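# Hang the table's wine glass upside down on the rack

## Task

Lift the wine glass off the table and hang it inverted on the rack so that its stem sits fully within a curl that was empty, with the glass in contact only with the wire. It fails if the glass is thrown or falls more than about a thumb's length, if any glass tips over while no gripper is supporting it, or if a knock is as hard as such a fall. The glasses already on the rack must stay hanging straight in their own curls.

## Robot and tools

Robot: two arms, left_arm and right_arm, each ending in a two-finger parallel gripper. The fingers point along the gripper's own +z axis and close along its y axis. end_effector_position is the point midway between the finger pads, about 1 cm short of the tips. Base roots: left_arm near (+0.008, +0.330, -0.004) m, right_arm near (+0.007, -0.318, +0.003) m.

Scene frame: origin at table-top height, halfway between the two nominal bases, roughly 5-10 cm behind the table's near edge. +x points out over the table, +z up, +y toward left_arm. Arm names do not match image sides. Every reported position, quaternion (wxyz) and target uses this frame. Offsets also use its axes, and an arm rotates about its Hand target position.

Command row (shared by execute_actions and move): 14 numbers, each in [-1, 1]. The first seven are left_arm: dx, dy, dz, rx, ry, rz, opening. The next seven are the same for right_arm. Both arms are always included. dx..rz are offsets, not poses. They count from that arm's Hand target as it stood when the action or move began, never from the previous row. A scale of 1.0 equals 0.6 m or 180 degrees. rx, ry, rz form a single rotation vector. Opening is absolute: +1 is fully open (0.093 m) and -1 is closed. An arm meant to stay put gets six zeros plus its current opening. A 0 in the opening slot means half-closed, so it is a real command.

execute_actions(actions, cameras): actions is a list of actions. Each action is a list of up to 15 rows, one per 1/30 s step, and lasts 0.5 s. A short action holds its last row. Images come back only for an empty list or when cameras names them (["all"], specific names, or []).

move(target, speed, blend, opening_speed, grip_force, blocking, cameras): target is one 14-number row or a list of up to 15 rows. Every row is an offset from the Hand targets at the call's start, not from the previous row. Gripper paths are straight lines.
- speed: m/s, 0.002 to 2.9, default 0.25. Turns run at up to twice that in rad/s. Give one value, or one per target.
- blend: metres of corner rounding between listed targets. 0 stops at each target.
- opening_speed: rate of change on the -1..+1 scale per second, at least 0.2.
- grip_force: newtons per pad, 10 to 50. It persists until changed. Lower values close more slowly.
- blocking=false returns after about 0.5 s while the motion keeps running.

A move is capped at 10 s and does not avoid obstacles. Faster moves lag more, stray more and hit harder. The result adds a "move:" line with the outcome (done, off_target, moving, held, fault) and any limits. limits=paced means the pose was clipped; limits=held means steps were withheld.

Other tools:
- wait(seconds 0-10, cameras): lets time pass while the arms hold their commands.
- stop(cameras): brakes a running move.
- zoom_image(camera, region=[x0, y0, x1, y1]): region is in pixels of that camera's newest image, at most 504x504.
- read_manual(section="licences"): returns licence text only.
- finished_scene(scene): takes 1 or 2 and ends the scene. Make no further calls in the same reply.

Cameras, all 672x504: cam_head_left, cam_head_right, cam_high, cam_low, cam_left_wrist, cam_right_wrist. Calibration is approximate. Fixed cameras may have shifted a few mm or degrees, and a wrist image may lag while its arm moves.

Results:
- Hand target: the last commanded pose after clipping. Later offsets count from it.
- end_effector_position and quat: measured, possibly off by a few cm.
- Tool commands.
- grip_measured: +1 open, -1 closed. Pads meet near -0.94, and each mm of object width adds about 0.0208. The reading may sit up to 0.02 too high.
- Joint positions: the last entry is the gripper gap in metres.
- Joint velocities.
- Joint torques: joints 1-3 wrap at ±28 N m.
- Motor temperatures.
- Step readings: only after execute_actions.

A MOTOR HOT line appears at 75 °C. At 90 °C the arm folds and idles, and at 100 °C it drops. Holding loads, stretching out, or pressing toward unreachable poses heats motors.

Control behaviour:
- Commanded orientation is clipped each step to within 40 degrees of the measured one.
- Friction and weight can leave the gripper short, low or tilted. Check after each motion and correct.
- Resending zeros re-requests the Hand target. If the gripper still falls short, send the remaining distance as an offset.
- A blocked arm keeps pushing. Release it by commanding a target back past the gripper.
- Small moves may go sideways or not happen at all.
- Do not route paths near an arm's own base, since this can flip its shoulder.

Gripping the glass: it is round and breakable. Use a moderate grip_force and a closing number a little below the reading for its width. Large one-step jumps in closing command spike the force. To hold, keep sending the same number. To release, send one well above the width reading.

Avoid:
- Dropping or tossing the glass more than a thumb's length, or letting any glass tip over unsupported.
- Striking the rack or the hanging glasses.
- Collisions between the arms or grippers. The clearance check does not guard the grippers or wrist cameras.
- Closing on the other arm's fingers.
- Wrist-camera cables touching anything; this counts as contact.
- Hitting the bar, plate or low rail. These are up to about 3 cm above the table and give no warning.
- Leaving anything off the table.

Loose objects may occasionally be nudged. Time spent thinking lets the scene run on.

Each tool is called after "Request:" as name(argument=value, ...) on one line, values as JSON.

## Session

Request:
execute_actions(actions=[])

Scene clock: 0.00 s.
left_arm: end_effector_position=(+0.3887, +0.3842, +0.0753) grip_measured=+1.000 end_effector_quat_wxyz=(+0.540, -0.160, +0.815, +0.135) | right_arm: end_effector_position=(+0.3936, -0.3380, +0.0973) grip_measured=+1.000 end_effector_quat_wxyz=(+0.562, +0.079, +0.823, -0.028)
Joint positions: left_arm=[-0.03 1.563 0.404 0.728 -0.433 -0.162 0.093] | right_arm=[0.028 1.554 0.399 0.742 0.161 0.096 0.093]
Joint velocities: within noise
Joint torques (N m): no reading
Motor temperatures (°C): left_arm=[27 30 32 28 27 28 26] | right_arm=[28 33 28 30 25 28 25]
Heat: left arm: 32 °C; right arm: 33 °C.
Hand target: left_arm +0.3938, +0.3847, +0.0874; +0.556, -0.165, +0.804, +0.132 | right_arm +0.3991, -0.3375, +0.1103; +0.580, +0.080, +0.811, -0.025
Tool commands: left_gripper/opening=+1.0 right_gripper/opening=+1.0
camera_calibration:
cam_left_wrist: T_world_to_cam=[[0.380932, -0.921617, -0.0742436, 0.213655], [-0.711554, -0.240936, -0.66003, 0.456698], [0.590408, 0.304255, -0.747561, -0.206073], [0, 0, 0, 1]] pos_world=[0.365245, 0.369642, 0.163245]
cam_right_wrist: T_world_to_cam=[[-0.174809, -0.984173, -0.0290743, -0.26174], [-0.713326, 0.146945, -0.685254, 0.435919], [0.678681, -0.0990492, -0.727724, -0.140709], [0, 0, 0, 1]] pos_world=[0.360694, -0.33559, 0.188708]

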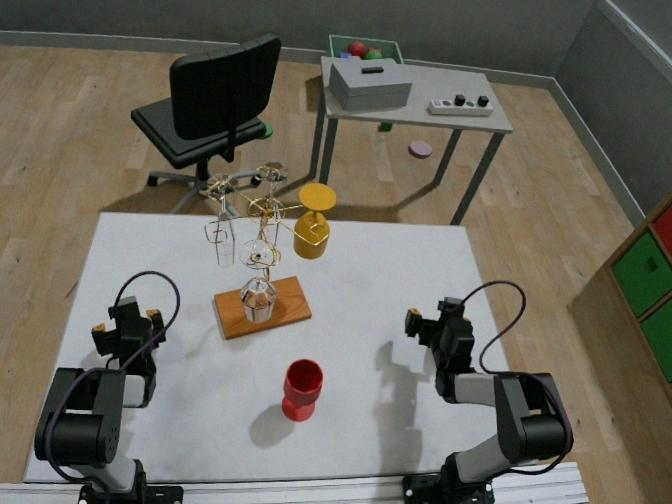

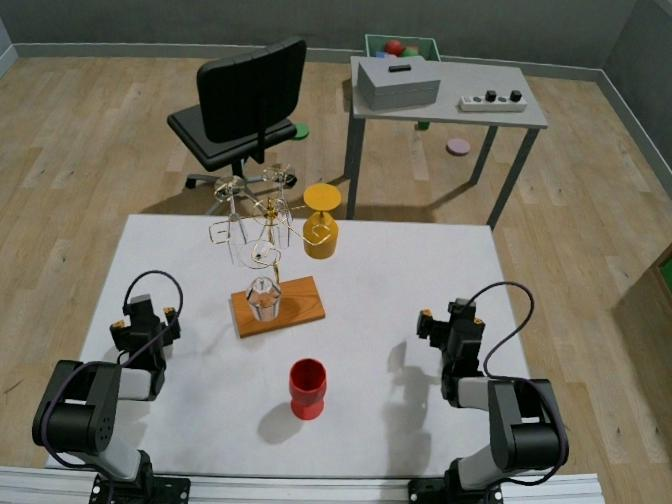

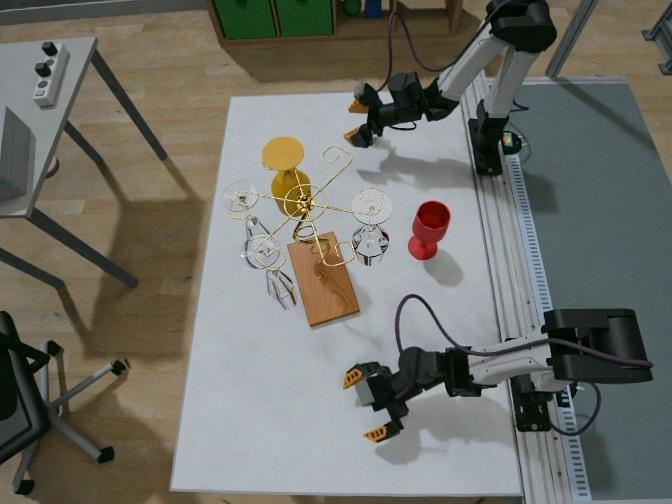

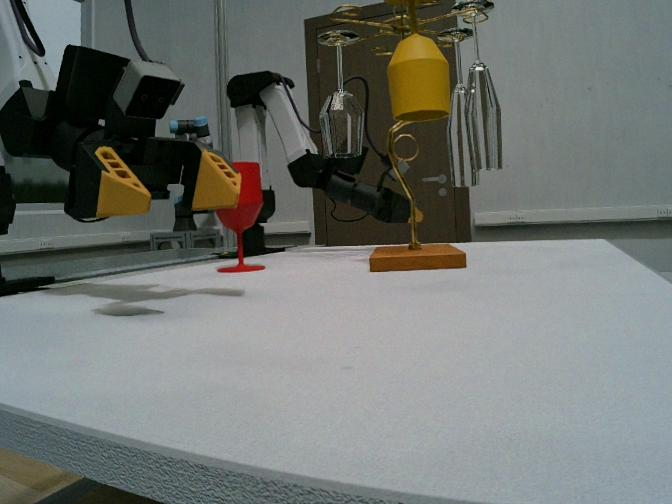

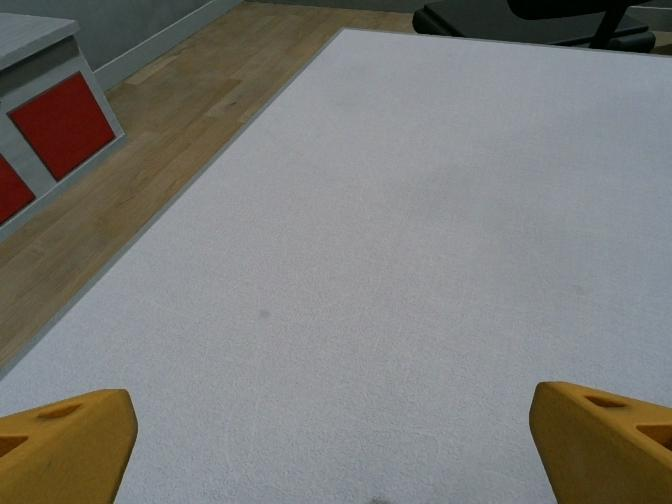

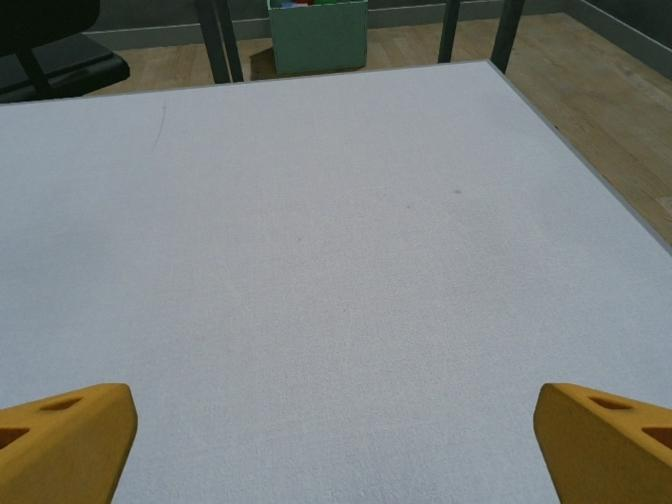

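Request:
zoom_image(camera="cam_high", region=[210, 120, 460, 340])

Request:
zoom_image(camera="cam_head_right", region=[190, 150, 360, 440])

Request:
zoom_image(camera="cam_head_left", region=[180, 140, 350, 430])

Request:
zoom_image(camera="cam_low", region=[200, 0, 520, 290])

Scaled by 2.016 from the camera's 672x504 image, which has a finer 960x720 frame.

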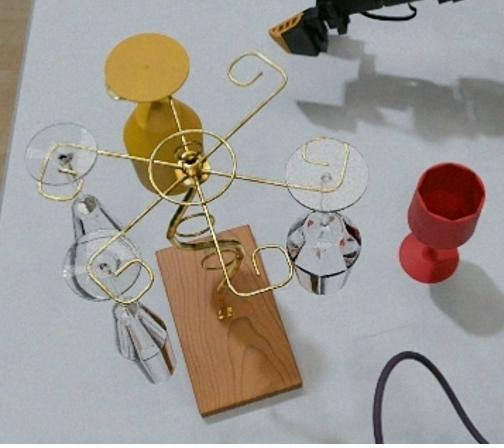

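Scaled by 1.738 from the camera's 672x504 image, which has a finer 960x720 frame.

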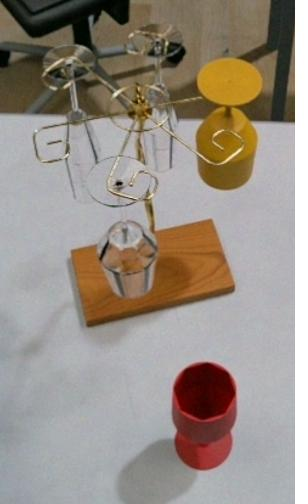

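Scaled by 1.738 from the camera's 672x504 image, which has a finer 960x720 frame.

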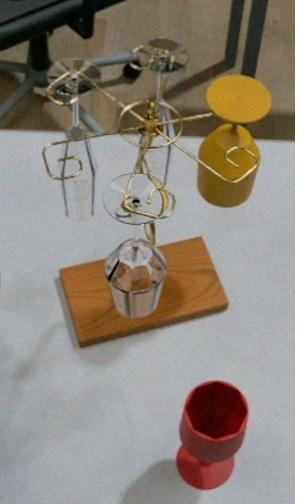

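Scaled by 1.575 from the camera's 672x504 image, which has a finer 960x720 frame.

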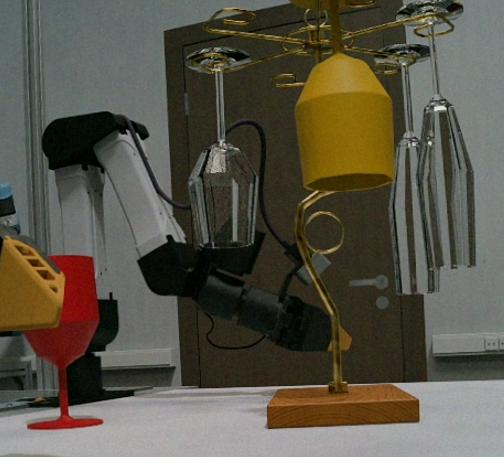

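Request:
zoom_image(camera="cam_high", region=[300, 130, 370, 190])

Request:
zoom_image(camera="cam_head_right", region=[270, 170, 370, 270])

Request:
zoom_image(camera="cam_low", region=[300, 0, 500, 160])

Request:
zoom_image(camera="cam_high", region=[300, 220, 390, 280])

Request:
zoom_image(camera="cam_low", region=[190, 130, 300, 290])

Scaled by 7.200 from the camera's 672x504 image, which has a finer 960x720 frame.

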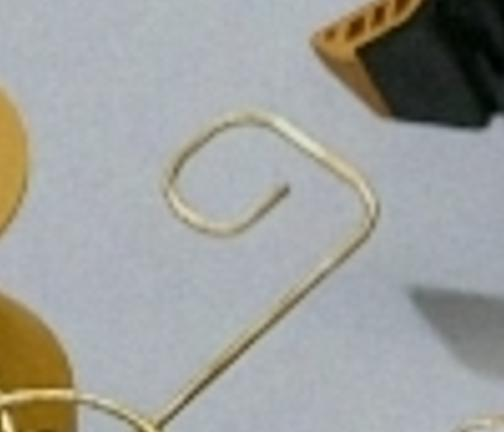

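Scaled by 5.040 from the camera's 672x504 image, which has a finer 960x720 frame.

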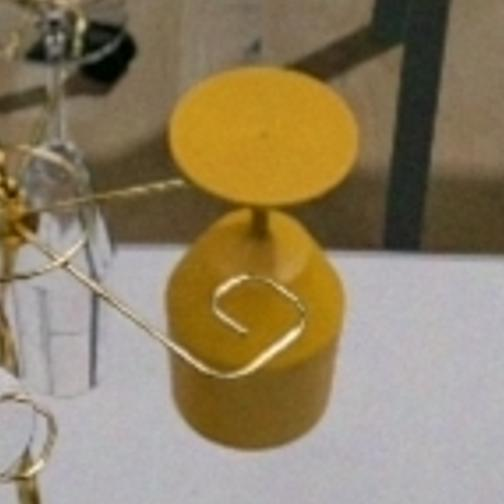

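Scaled by 2.520 from the camera's 672x504 image, which has a finer 960x720 frame.

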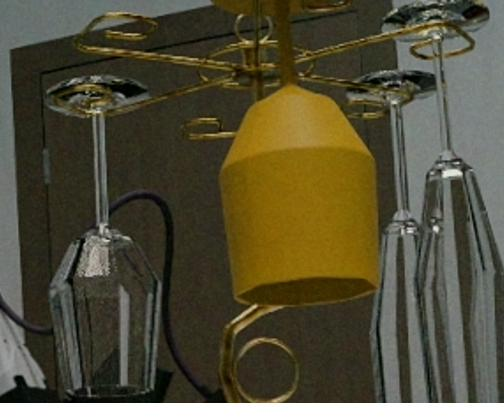

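Scaled by 5.600 from the camera's 672x504 image, which has a finer 960x720 frame.

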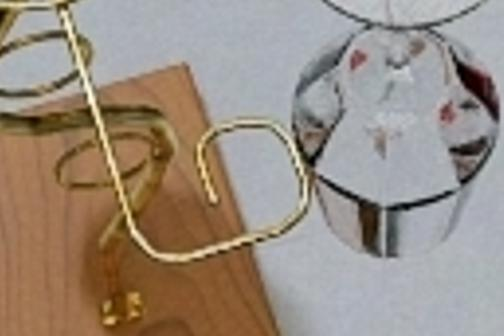

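Scaled by 3.150 from the camera's 672x504 image, which has a finer 960x720 frame.

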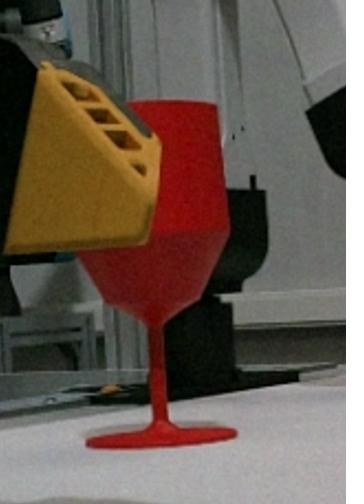

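Request:
move(target=[[-0.057,-0.142,0.272,-0.09,0.379,-0.1125,1,0,0,0,0,0,0,1],[-0.607,-0.663,0.188,-0.09,0.379,-0.1125,1,0,0,0,0,0,0,1]], blend=[0.05,0], speed=0.35, cameras=["cam_head_right","cam_high","cam_left_wrist"])

Scene clock: 90.37 s.
left_arm: end_effector_position=(+0.0266, -0.0095, +0.1935) grip_measured=+1.000 end_effector_quat_wxyz=(-0.005, +0.008, +1.000, -0.021) | right_arm: end_effector_position=(+0.3936, -0.3380, +0.0973) grip_measured=+1.000 end_effector_quat_wxyz=(+0.562, +0.079, +0.823, -0.028)
Joint positions: left_arm=[-1.512 1.805 1.868 -1.575 0.002 -1.506 0.093] | right_arm=[0.028 1.554 0.399 0.742 0.161 0.096 0.093]
Joint torques (N m): left_arm=[0.38 -8.39 7.36 0.35 -0.17 0.15] | right_arm=[0.28 -5.39 6.63 2.35 -0.04 -0.1]
Motor temperatures (°C): left_arm=[27 35 36 37 27 28 26] | right_arm=[28 36 31 40 25 28 25]
Heat: left arm: 37 °C; right arm: 40 °C.
Hand target: left_arm +0.0296, -0.0131, +0.2001; +0.000, +0.000, +1.000, +0.000 | right_arm +0.3991, -0.3375, +0.1103; +0.580, +0.080, +0.811, -0.025
Off the commanded pose: left_arm 0.008 m, 3 deg | right_arm 0.014 m, 2 deg.
joint sent to its limit (left arm) — joint 4 (wrist pitch), lower limit. The joint targets are off in orientation, not in position.
move: off_target (left_arm, right_arm)
camera_calibration:
cam_left_wrist: T_world_to_cam=[[-0.0508189, -0.997079, 0.0570224, -0.0171073], [-0.892953, 0.070934, 0.444525, -0.0237795], [-0.447271, -0.0283281, -0.89395, 0.268624], [0, 0, 0, 1]] pos_world=[0.0980444, -0.00776091, 0.251682]
Images, in order (width x height): cam_head_right 672x504, cam_high 672x504, cam_left_wrist 672x504.

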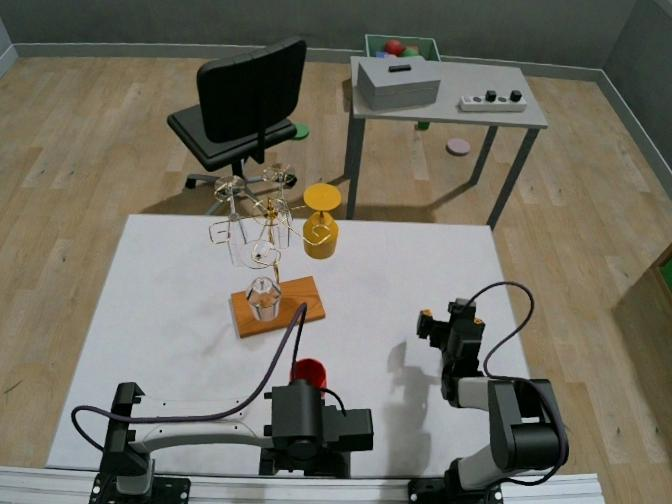

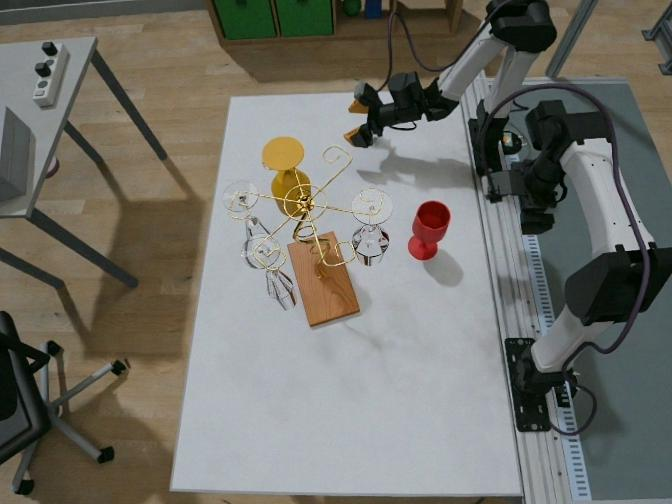

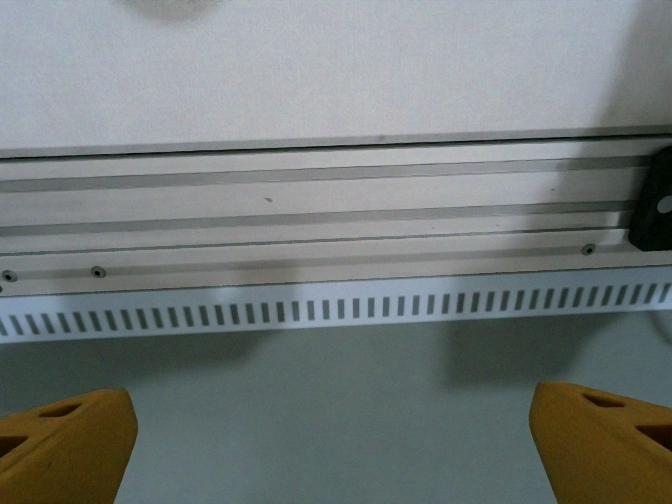

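Request:
move(target=[0.28,0.02,0.166,0,-0.5,0,1,0,0,0,0,0,0,1], speed=0.3, cameras=["cam_head_right","cam_low","cam_left_wrist","cam_high"])

Scene clock: 97.60 s.
left_arm: end_effector_position=(+0.1950, -0.0067, +0.2869) grip_measured=+1.000 end_effector_quat_wxyz=(+0.694, -0.001, +0.719, +0.030) | right_arm: end_effector_position=(+0.3936, -0.3380, +0.0973) grip_measured=+1.000 end_effector_quat_wxyz=(+0.562, +0.079, +0.823, -0.028)
Joint positions: left_arm=[-1.516 1.805 1.59 -1.279 -1.546 -1.471 0.093] | right_arm=[0.028 1.554 0.399 0.742 0.161 0.096 0.093]
Joint torques (N m): left_arm=[0.72 -12.01 4.51 0.63 -0.92 0.16] | right_arm=[0.25 -5.46 6.57 2.35 -0.07 -0.06]
Heat: left arm: 37 °C; right arm: 40 °C.
Hand target: left_arm +0.1975, -0.0011, +0.2998; +0.707, +0.000, +0.707, +0.000 | right_arm +0.3991, -0.3375, +0.1103; +0.580, +0.080, +0.811, -0.025
Off the commanded pose: left_arm 0.014 m, 4 deg | right_arm 0.014 m, 2 deg.
move: off_target (left_arm, right_arm)
camera_calibration:
cam_left_wrist: T_world_to_cam=[[0.0253506, -0.996696, -0.0771597, 0.0124733], [-0.471928, 0.0561107, -0.87985, 0.382589], [0.881273, 0.0587185, -0.468946, 0.0472324], [0, 0, 0, 1]] pos_world=[0.138613, -0.0118086, 0.359733]
Images, in order (width x height): cam_head_right 672x504, cam_high 672x504, cam_low 672x504, cam_left_wrist 672x504.

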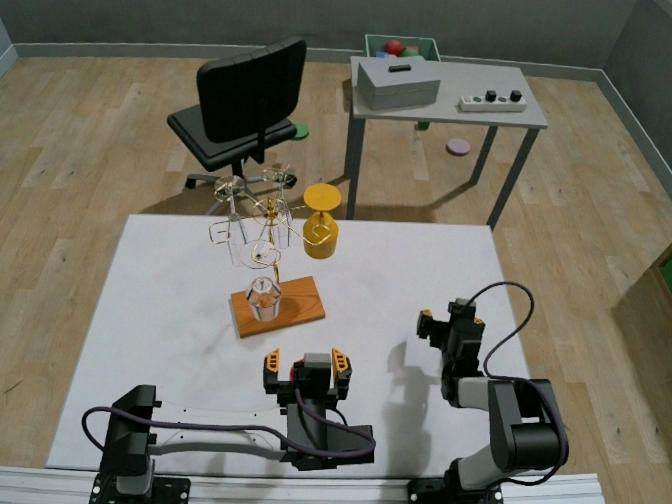

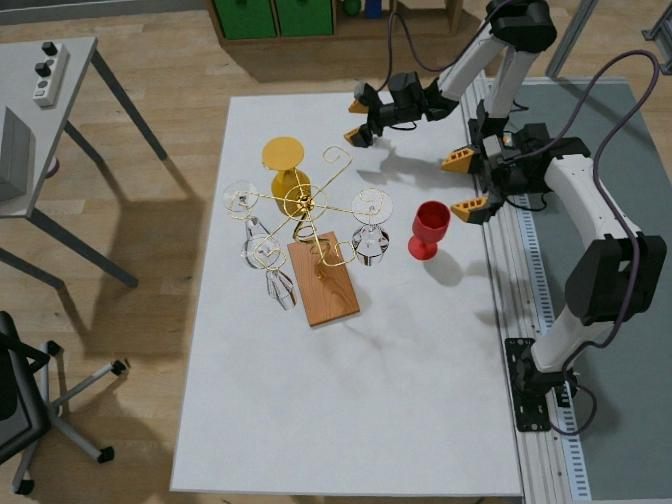

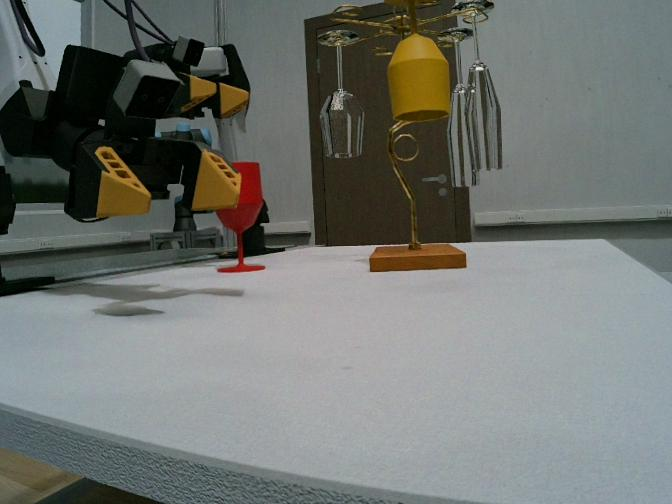

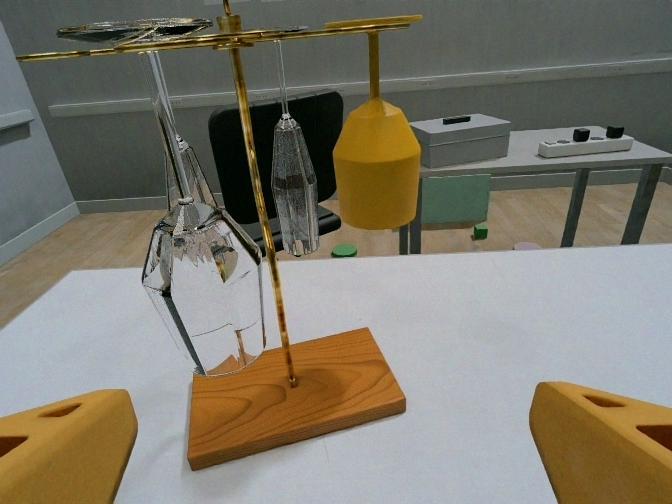

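Request:
move(target=[0,0.005,-0.085,0,0,0,1,0,0,0,0,0,0,1], speed=0.25, cameras=["cam_head_right","cam_low","cam_left_wrist","cam_high"])

Request:
zoom_image(camera="cam_high", region=[380, 120, 520, 280])

Request:
zoom_image(camera="cam_head_right", region=[240, 320, 380, 460])

Scene clock: 106.57 s.
left_arm: end_effector_position=(+0.1944, -0.0043, +0.2335) grip_measured=+1.000 end_effector_quat_wxyz=(+0.694, +0.003, +0.719, +0.033) | right_arm: end_effector_position=(+0.3936, -0.3380, +0.0973) grip_measured=+1.000 end_effector_quat_wxyz=(+0.562, +0.079, +0.823, -0.028)
Joint positions: left_arm=[-1.516 1.805 1.376 -1.028 -1.545 -1.425 0.093] | right_arm=[0.028 1.554 0.399 0.742 0.161 0.096 0.093]
Joint torques (N m): left_arm=[0.9 -12.83 4.48 0.67 -0.92 0.11] | right_arm=[0.25 -5.39 6.56 2.33 -0.06 -0.08]
Heat: left arm: 39 °C; right arm: 41 °C.
Hand target: left_arm +0.1975, +0.0019, +0.2487; +0.707, +0.000, +0.707, +0.000 | right_arm +0.3991, -0.3375, +0.1103; +0.580, +0.080, +0.811, -0.025
Off the commanded pose: left_arm 0.017 m, 4 deg | right_arm 0.014 m, 2 deg.
move: off_target (left_arm, right_arm)
camera_calibration:
cam_left_wrist: T_world_to_cam=[[0.0240792, -0.995985, -0.0862188, 0.0132229], [-0.472532, 0.0646624, -0.878938, 0.335159], [0.880985, 0.0619052, -0.469077, 0.0226345], [0, 0, 0, 1]] pos_world=[0.138114, -0.00990353, 0.306341]
Images, in order (width x height): cam_head_right 672x504, cam_high 672x504, cam_low 672x504, cam_left_wrist 672x504.

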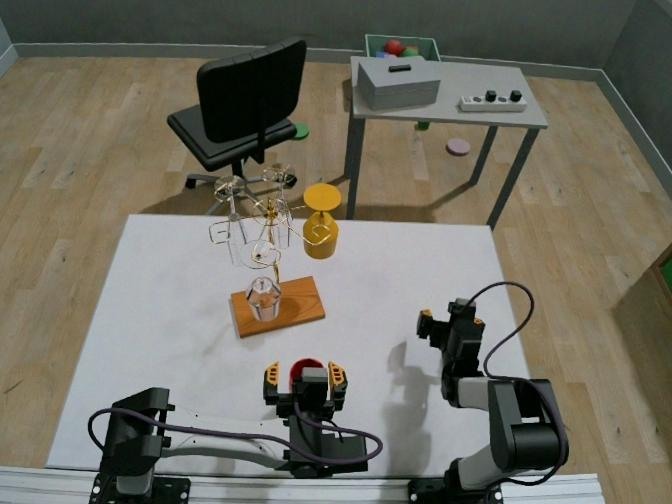

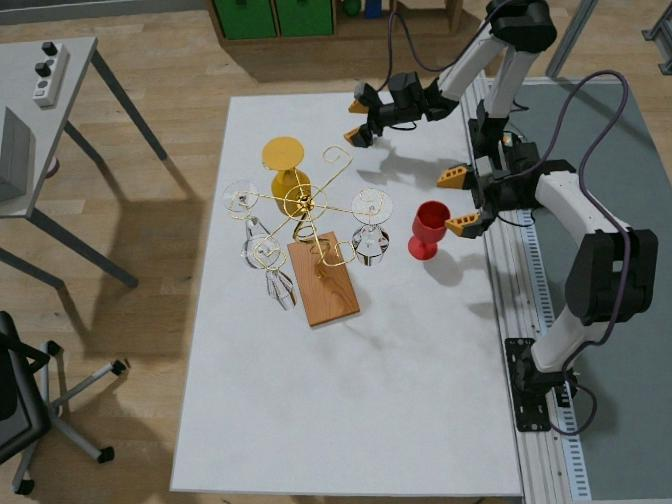

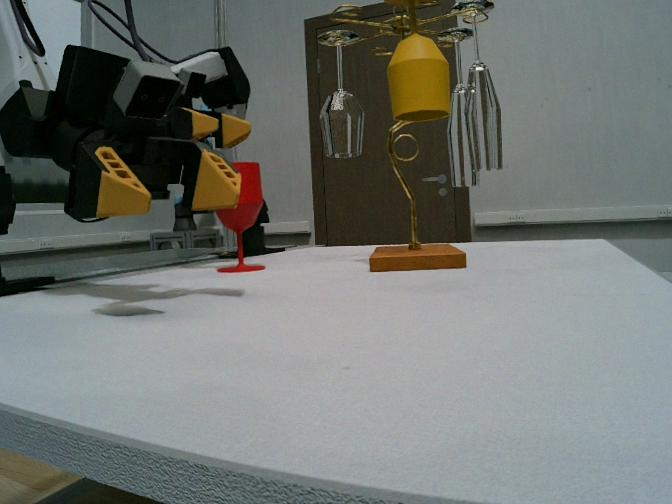

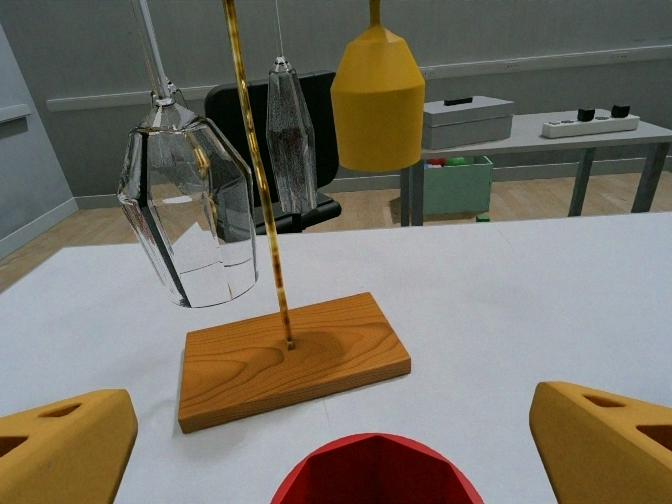

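Scaled by 3.150 from the camera's 672x504 image, which has a finer 960x720 frame.

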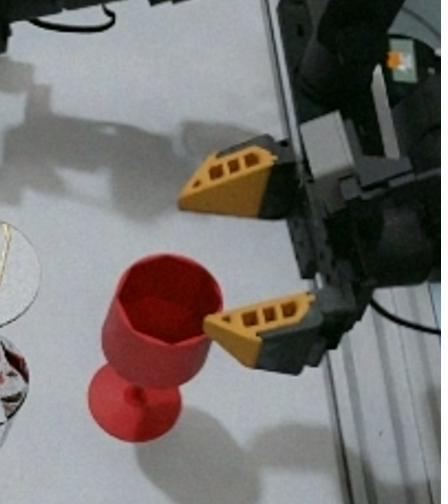

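Scaled by 3.600 from the camera's 672x504 image, which has a finer 960x720 frame.

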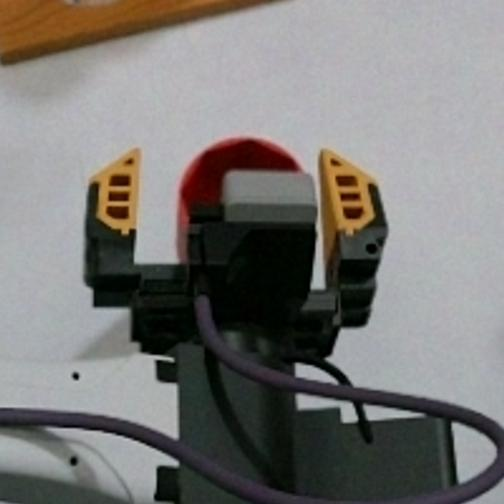

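Request:
move(target=[[0.0175,-0.0133,0,-0.016,-0.011,0,1,0,0,0,0,0,0,1],[0.0175,-0.0133,-0.12,-0.016,-0.011,0,1,0,0,0,0,0,0,1]], speed=0.15, blend=[0.01,0], cameras=["cam_head_right","cam_low","cam_left_wrist","cam_high"])

Request:
zoom_image(camera="cam_high", region=[380, 120, 520, 280])

Request:
zoom_image(camera="cam_head_right", region=[240, 320, 380, 460])

Scene clock: 123.40 s.
left_arm: end_effector_position=(+0.2061, -0.0107, +0.1589) grip_measured=+1.000 end_effector_quat_wxyz=(+0.694, -0.022, +0.720, +0.028) | right_arm: end_effector_position=(+0.3936, -0.3380, +0.0973) grip_measured=+1.000 end_effector_quat_wxyz=(+0.562, +0.079, +0.823, -0.028)
Joint positions: left_arm=[-1.481 1.897 1.17 -0.524 -1.542 -1.26 0.093] | right_arm=[0.028 1.554 0.399 0.742 0.161 0.096 0.093]
Joint torques (N m): left_arm=[0.61 -13.31 4.18 0.96 -1.01 0.08] | right_arm=[0.21 -5.52 6.53 2.35 -0.06 -0.12]
Motor temperatures (°C): left_arm=[27 43 36 33 28 28 26] | right_arm=[28 36 32 41 25 28 25]
Heat: left arm: 43 °C; right arm: 41 °C.
Hand target: left_arm +0.2081, -0.0060, +0.1767; +0.719, -0.018, +0.694, -0.017 | right_arm +0.3991, -0.3375, +0.1103; +0.580, +0.080, +0.811, -0.025
Off the commanded pose: left_arm 0.018 m, 7 deg | right_arm 0.014 m, 2 deg.
joint sent to its limit (left arm) — joint 5 (wrist yaw), lower limit. The joint targets are off in orientation, not in position.
move: off_target (left_arm, right_arm)
camera_calibration:
cam_left_wrist: T_world_to_cam=[[0.0540405, -0.997545, -0.044545, -0.0127243], [-0.47301, 0.0137139, -0.88095, 0.27539], [0.879398, 0.0686773, -0.471108, -0.0215278], [0, 0, 0, 1]] pos_world=[0.149882, -0.0149912, 0.231897]
Images, in order (width x height): cam_head_right 672x504, cam_high 672x504, cam_low 672x504, cam_left_wrist 672x504.

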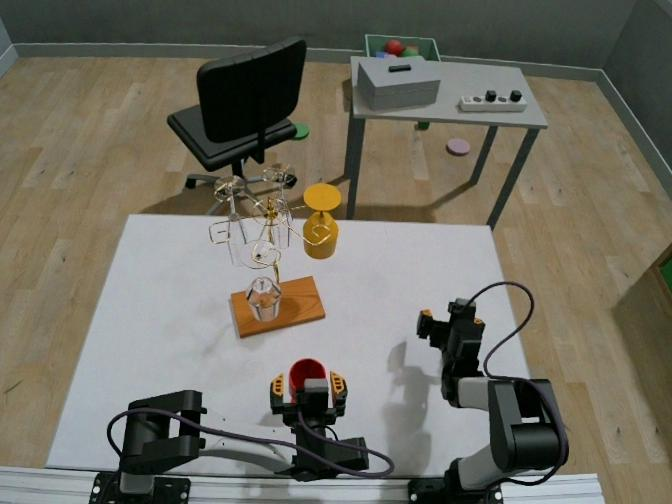

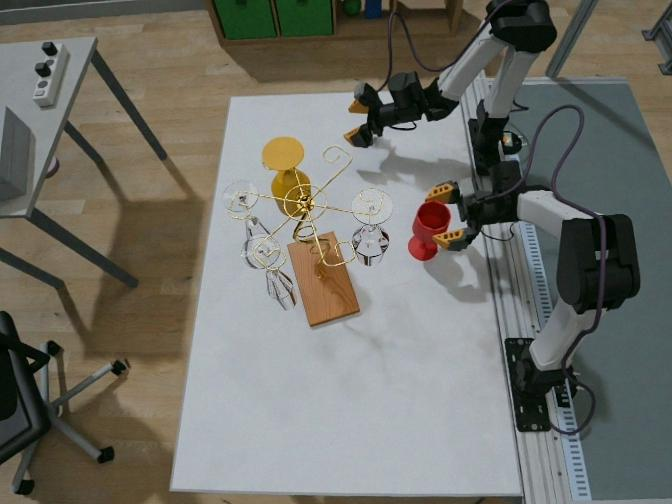

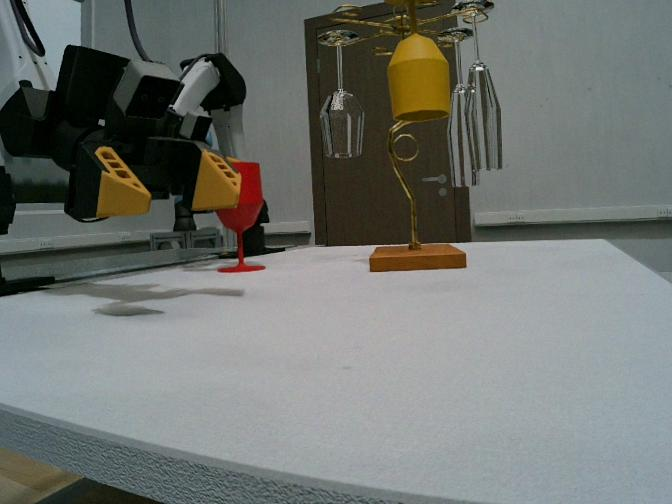

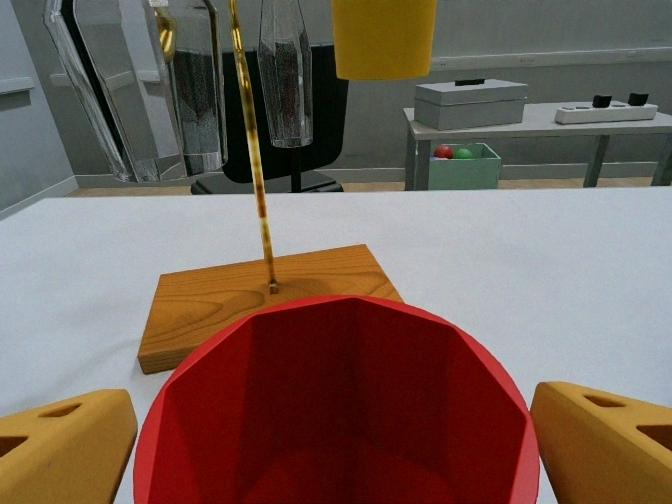

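Scaled by 3.150 from the camera's 672x504 image, which has a finer 960x720 frame.

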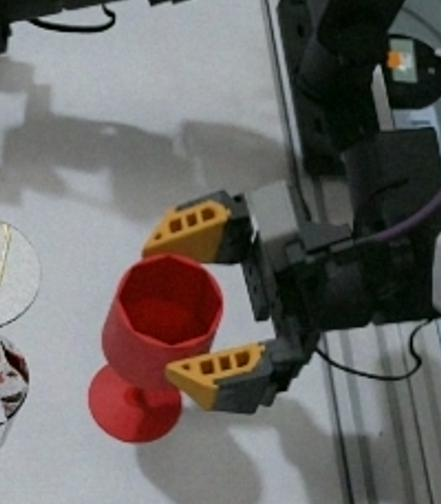

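Scaled by 3.600 from the camera's 672x504 image, which has a finer 960x720 frame.

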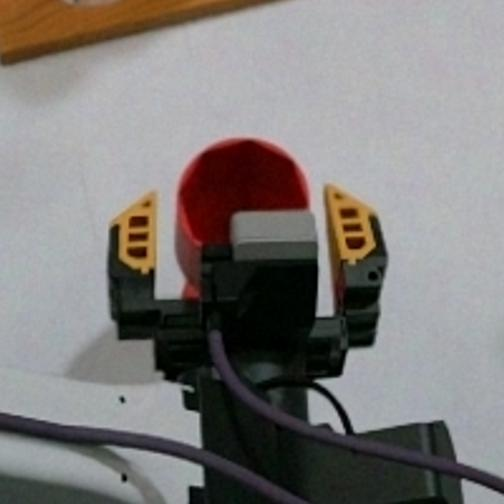

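Request:
move(target=[[0.0183,0.0017,-0.06,0,0,0,1,0,0,0,0,0,0,1],[0.0183,0.0017,-0.06,0,0,0,0.05,0,0,0,0,0,0,1]], speed=0.12, opening_speed=0.5, grip_force=[35,50], cameras=["cam_head_right","cam_low","cam_left_wrist","cam_high"])

Request:
zoom_image(camera="cam_high", region=[380, 120, 520, 280])

Request:
zoom_image(camera="cam_low", region=[130, 80, 330, 290])

Scene clock: 133.93 s.
left_arm: end_effector_position=(+0.2173, -0.0075, +0.1333) grip_measured=+0.591 end_effector_quat_wxyz=(+0.699, -0.043, +0.713, +0.032) | right_arm: end_effector_position=(+0.3936, -0.3380, +0.0973) grip_measured=+1.000 end_effector_quat_wxyz=(+0.562, +0.079, +0.823, -0.028)
Joint positions: left_arm=[-1.448 1.931 1.052 -0.133 -1.556 -1.045 0.074] | right_arm=[0.028 1.554 0.399 0.742 0.161 0.096 0.093]
Joint torques (N m): left_arm=[0.59 -12.92 3.69 1.19 -0.46 0.16] | right_arm=[0.25 -5.44 6.61 2.34 -0.06 -0.09]
Heat: left arm: 44 °C; right arm: 42 °C.
Hand target: left_arm +0.2191, -0.0050, +0.1408; +0.719, -0.018, +0.695, -0.017 | right_arm +0.3991, -0.3375, +0.1103; +0.580, +0.080, +0.811, -0.025
Off the commanded pose: left_arm 0.008 m, 7 deg | right_arm 0.014 m, 2 deg.
grip_force (N): 35, 50
move: off_target (left_arm, right_arm); target 2's new opening was sent with left_arm's hand 0.004 m and 7 deg from that target
camera_calibration:
cam_left_wrist: T_world_to_cam=[[0.0887443, -0.995829, -0.0212091, -0.0218474], [-0.45762, -0.0218499, -0.88888, 0.255509], [0.884708, 0.0885887, -0.45765, -0.0464471], [0, 0, 0, 1]] pos_world=[0.159957, -0.0120587, 0.205397]
Images, in order (width x height): cam_head_right 672x504, cam_high 672x504, cam_low 672x504, cam_left_wrist 672x504.

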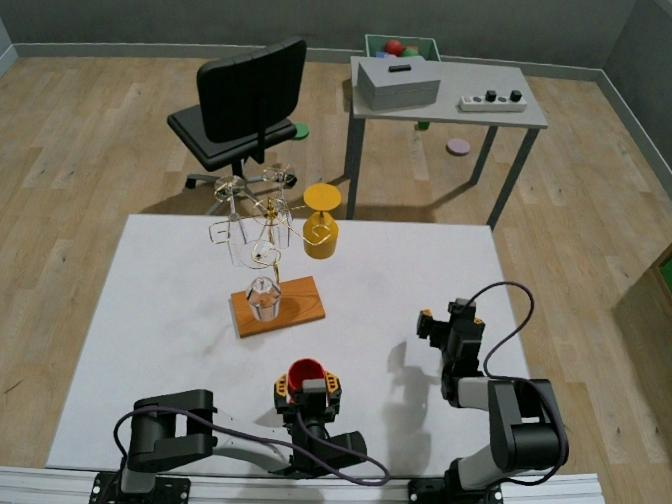

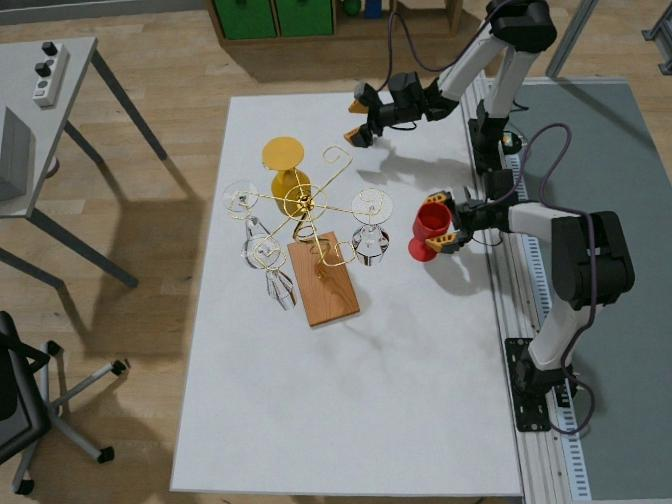

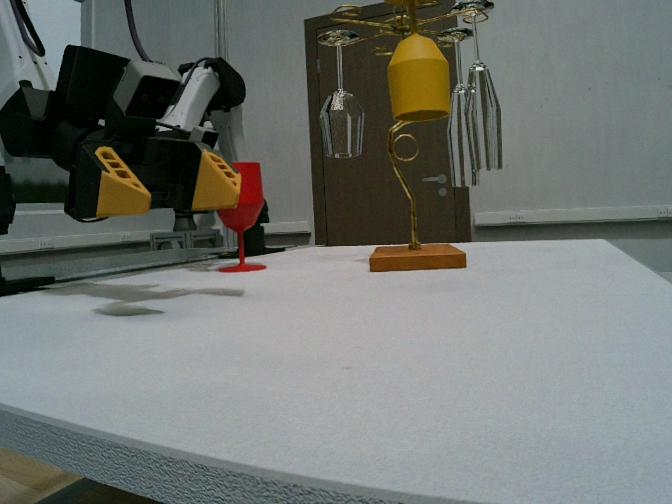

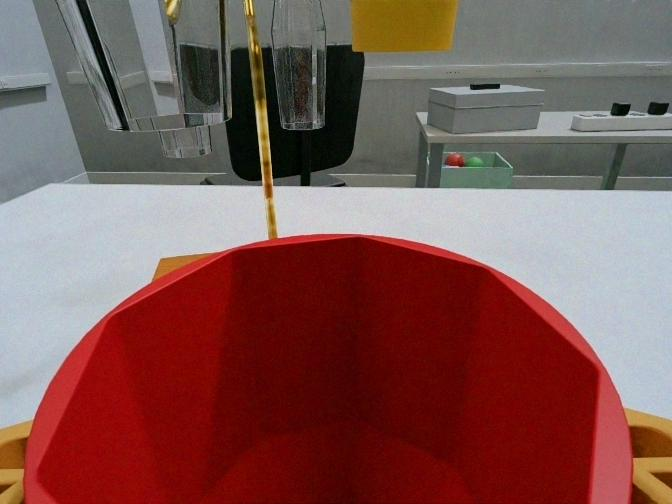

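Scaled by 3.150 from the camera's 672x504 image, which has a finer 960x720 frame.

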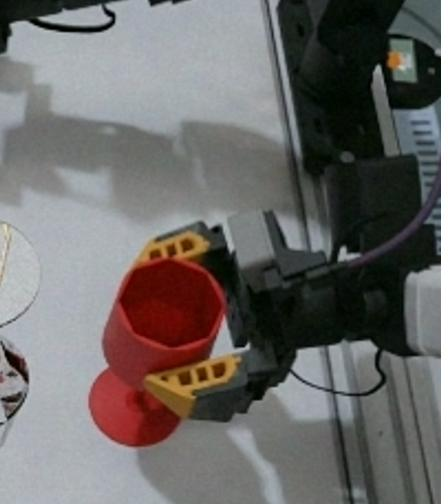

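Scaled by 2.400 from the camera's 672x504 image, which has a finer 960x720 frame.

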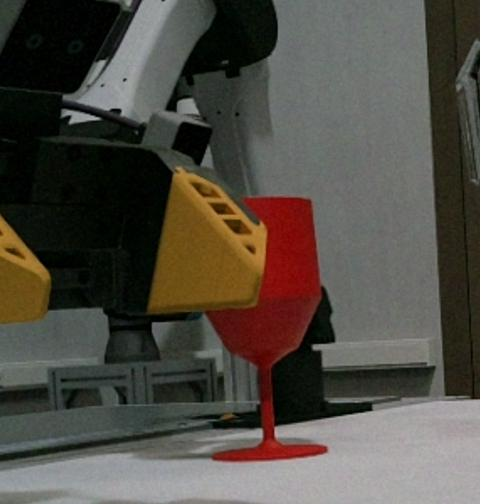

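Request:
move(target=[[0,0,0.05,0,0,0,0.05,0,0,0,0,0,0,1],[-0.02,-0.02,0.28,0,0,0,0.05,0,0,0,0,0,0,1]], speed=[0.08,0.2], blend=[0.02,0], cameras=["cam_head_right","cam_low"])

Scene clock: 143.13 s.
left_arm: end_effector_position=(+0.2100, -0.0249, +0.2888) grip_measured=+0.591 end_effector_quat_wxyz=(+0.696, -0.001, +0.717, +0.024) | right_arm: end_effector_position=(+0.3936, -0.3380, +0.0973) grip_measured=+1.000 end_effector_quat_wxyz=(+0.562, +0.079, +0.823, -0.028)
Joint positions: left_arm=[-1.476 1.646 1.224 0.049 -1.517 -0.356 0.074] | right_arm=[0.028 1.554 0.399 0.742 0.161 0.096 0.093]
Joint torques (N m): left_arm=[-0.43 -13.97 5.35 1.85 -0.23 0.14] | right_arm=[0.2 -5.41 6.64 2.32 -0.04 -0.09]
Heat: left arm: 45 °C; right arm: 42 °C.
Hand target: left_arm +0.2071, -0.0170, +0.3088; +0.719, -0.018, +0.694, -0.017 | right_arm +0.3991, -0.3375, +0.1103; +0.580, +0.080, +0.811, -0.025
Off the commanded pose: left_arm 0.022 m, 6 deg | right_arm 0.014 m, 2 deg.
grip_force (N): 35, 50
move: off_target (left_arm, right_arm)
Images, in order (width x height): cam_head_right 672x504, cam_low 672x504.

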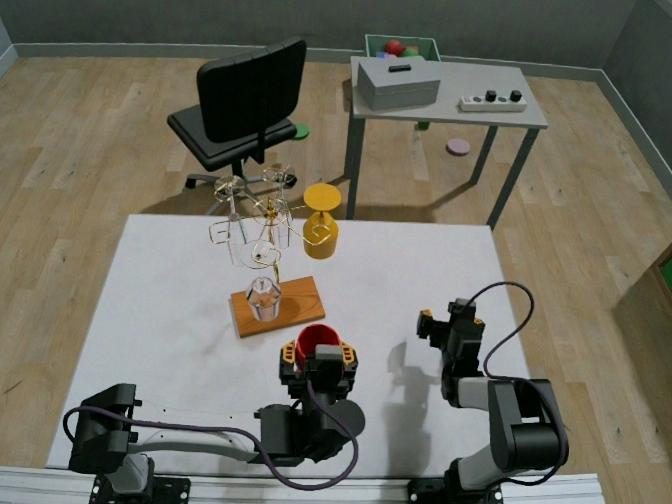

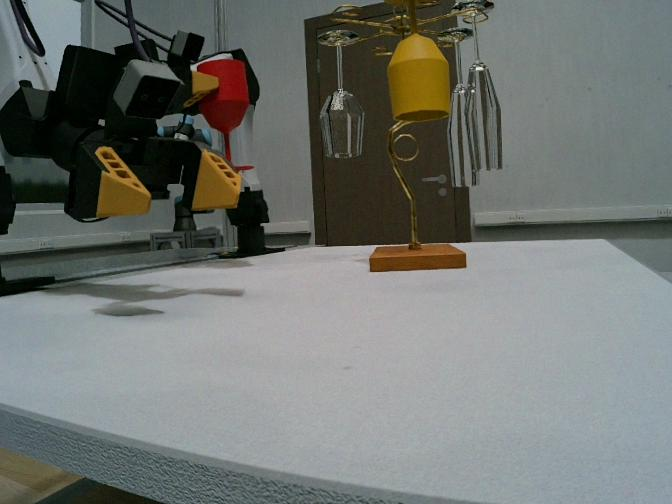

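Request:
move(target=[-0.1785,-0.055,-0.198,-0.05,0.509,0.0476,0.05,0,0,0,0,0,0,1], speed=0.25)

Request:
move(target=[0,0,0,0,0,-0.5,0.05,0,0,0,0,0,0,1], speed=0.4)

Request:
move(target=[0,0,0,0,0,-0.5,0.05,0,0,0,0,0,0,1], speed=0.4, cameras=["cam_head_right","cam_low"])

Scene clock: 171.37 s.
left_arm: end_effector_position=(+0.0983, -0.0463, +0.1862) grip_measured=+0.591 end_effector_quat_wxyz=(+0.008, -0.121, +0.992, -0.033) | right_arm: end_effector_position=(+0.3936, -0.3380, +0.0973) grip_measured=+1.000 end_effector_quat_wxyz=(+0.562, +0.079, +0.823, -0.028)
Joint positions: left_arm=[-1.336 1.974 2.068 -1.577 -0.016 -1.588 0.074] | right_arm=[0.028 1.554 0.399 0.742 0.161 0.096 0.093]
Joint torques (N m): left_arm=[0.69 -9.43 7.06 0.43 0.04 0.2] | right_arm=[0.23 -5.48 6.6 2.31 -0.04 -0.12]
Heat: left arm: 45 °C; right arm: 43 °C.
Hand target: left_arm +0.1000, -0.0500, +0.1899; +0.000, -0.122, +0.993, +0.000 | right_arm +0.3991, -0.3375, +0.1103; +0.580, +0.080, +0.811, -0.025
Off the commanded pose: left_arm 0.006 m, 4 deg | right_arm 0.014 m, 2 deg.
joint sent to its limit (left arm) — joint 4 (wrist pitch), lower limit. The joint targets are off in orientation, not in position.
grip_force (N): 35, 50
move: off_target (left_arm, right_arm)

Scene clock: 174.23 s.
left_arm: end_effector_position=(+0.0979, -0.0464, +0.1862) grip_measured=+0.591 end_effector_quat_wxyz=(+0.025, +0.612, +0.790, -0.023) | right_arm: end_effector_position=(+0.3936, -0.3380, +0.0973) grip_measured=+1.000 end_effector_quat_wxyz=(+0.562, +0.079, +0.823, -0.028)
Joint positions: left_arm=[-1.331 1.974 2.068 -1.577 -0.001 -0.022 0.074] | right_arm=[0.028 1.554 0.399 0.742 0.161 0.096 0.093]
Joint torques (N m): left_arm=[0.27 -9.48 7.1 0.5 -0.05 0.18] | right_arm=[0.2 -5.53 6.56 2.35 -0.07 -0.1]
Heat: left arm: 45 °C; right arm: 43 °C.
Hand target: left_arm +0.0999, -0.0500, +0.1899; +0.000, +0.616, +0.788, +0.000 | right_arm +0.3991, -0.3375, +0.1103; +0.580, +0.080, +0.811, -0.025
Off the commanded pose: left_arm 0.006 m, 4 deg | right_arm 0.014 m, 2 deg.
joint sent to its limit (left arm) — joint 4 (wrist pitch), lower limit. The joint targets are off in orientation, not in position.
grip_force (N): 35, 50
move: off_target (left_arm, right_arm)

Scene clock: 177.10 s.
left_arm: end_effector_position=(+0.0978, -0.0464, +0.1862) grip_measured=+0.591 end_effector_quat_wxyz=(+0.034, +0.991, +0.127, +0.001) | right_arm: end_effector_position=(+0.3936, -0.3380, +0.0973) grip_measured=+1.000 end_effector_quat_wxyz=(+0.562, +0.079, +0.823, -0.028)
Joint positions: left_arm=[-1.331 1.974 2.068 -1.577 -0.001 1.546 0.074] | right_arm=[0.028 1.554 0.399 0.742 0.161 0.096 0.093]
Joint torques (N m): left_arm=[0.28 -9.44 7.05 0.42 0 0.23] | right_arm=[0.2 -5.46 6.64 2.35 -0.06 -0.08]
Heat: left arm: 45 °C; right arm: 43 °C.
Hand target: left_arm +0.1000, -0.0500, +0.1899; +0.000, +0.993, +0.122, +0.000 | right_arm +0.3991, -0.3375, +0.1103; +0.580, +0.080, +0.811, -0.025
Off the commanded pose: left_arm 0.006 m, 4 deg | right_arm 0.014 m, 2 deg.
joint sent to its limit (left arm) — joint 4 (wrist pitch), lower limit. The joint targets are off in orientation, not in position.
grip_force (N): 35, 50
move: off_target (left_arm, right_arm)
Images, in order (width x height): cam_head_right 672x504, cam_low 672x504.

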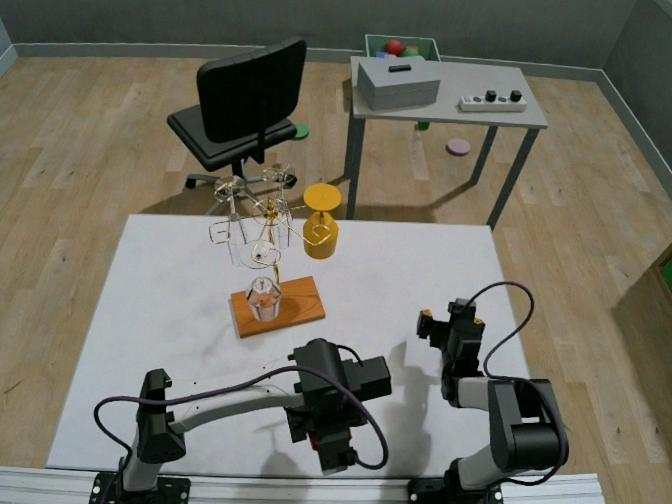

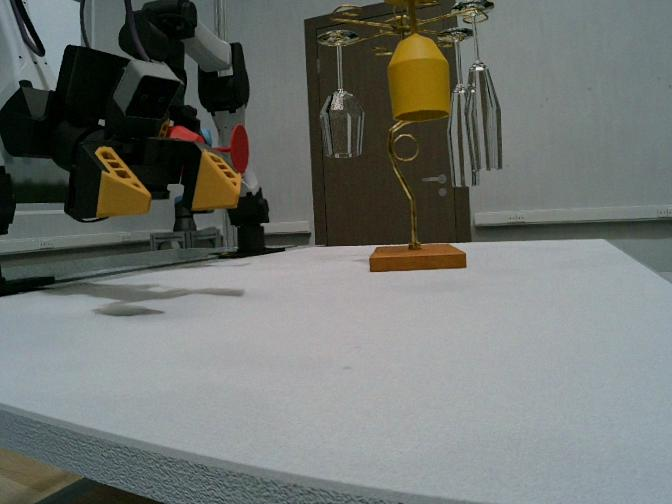

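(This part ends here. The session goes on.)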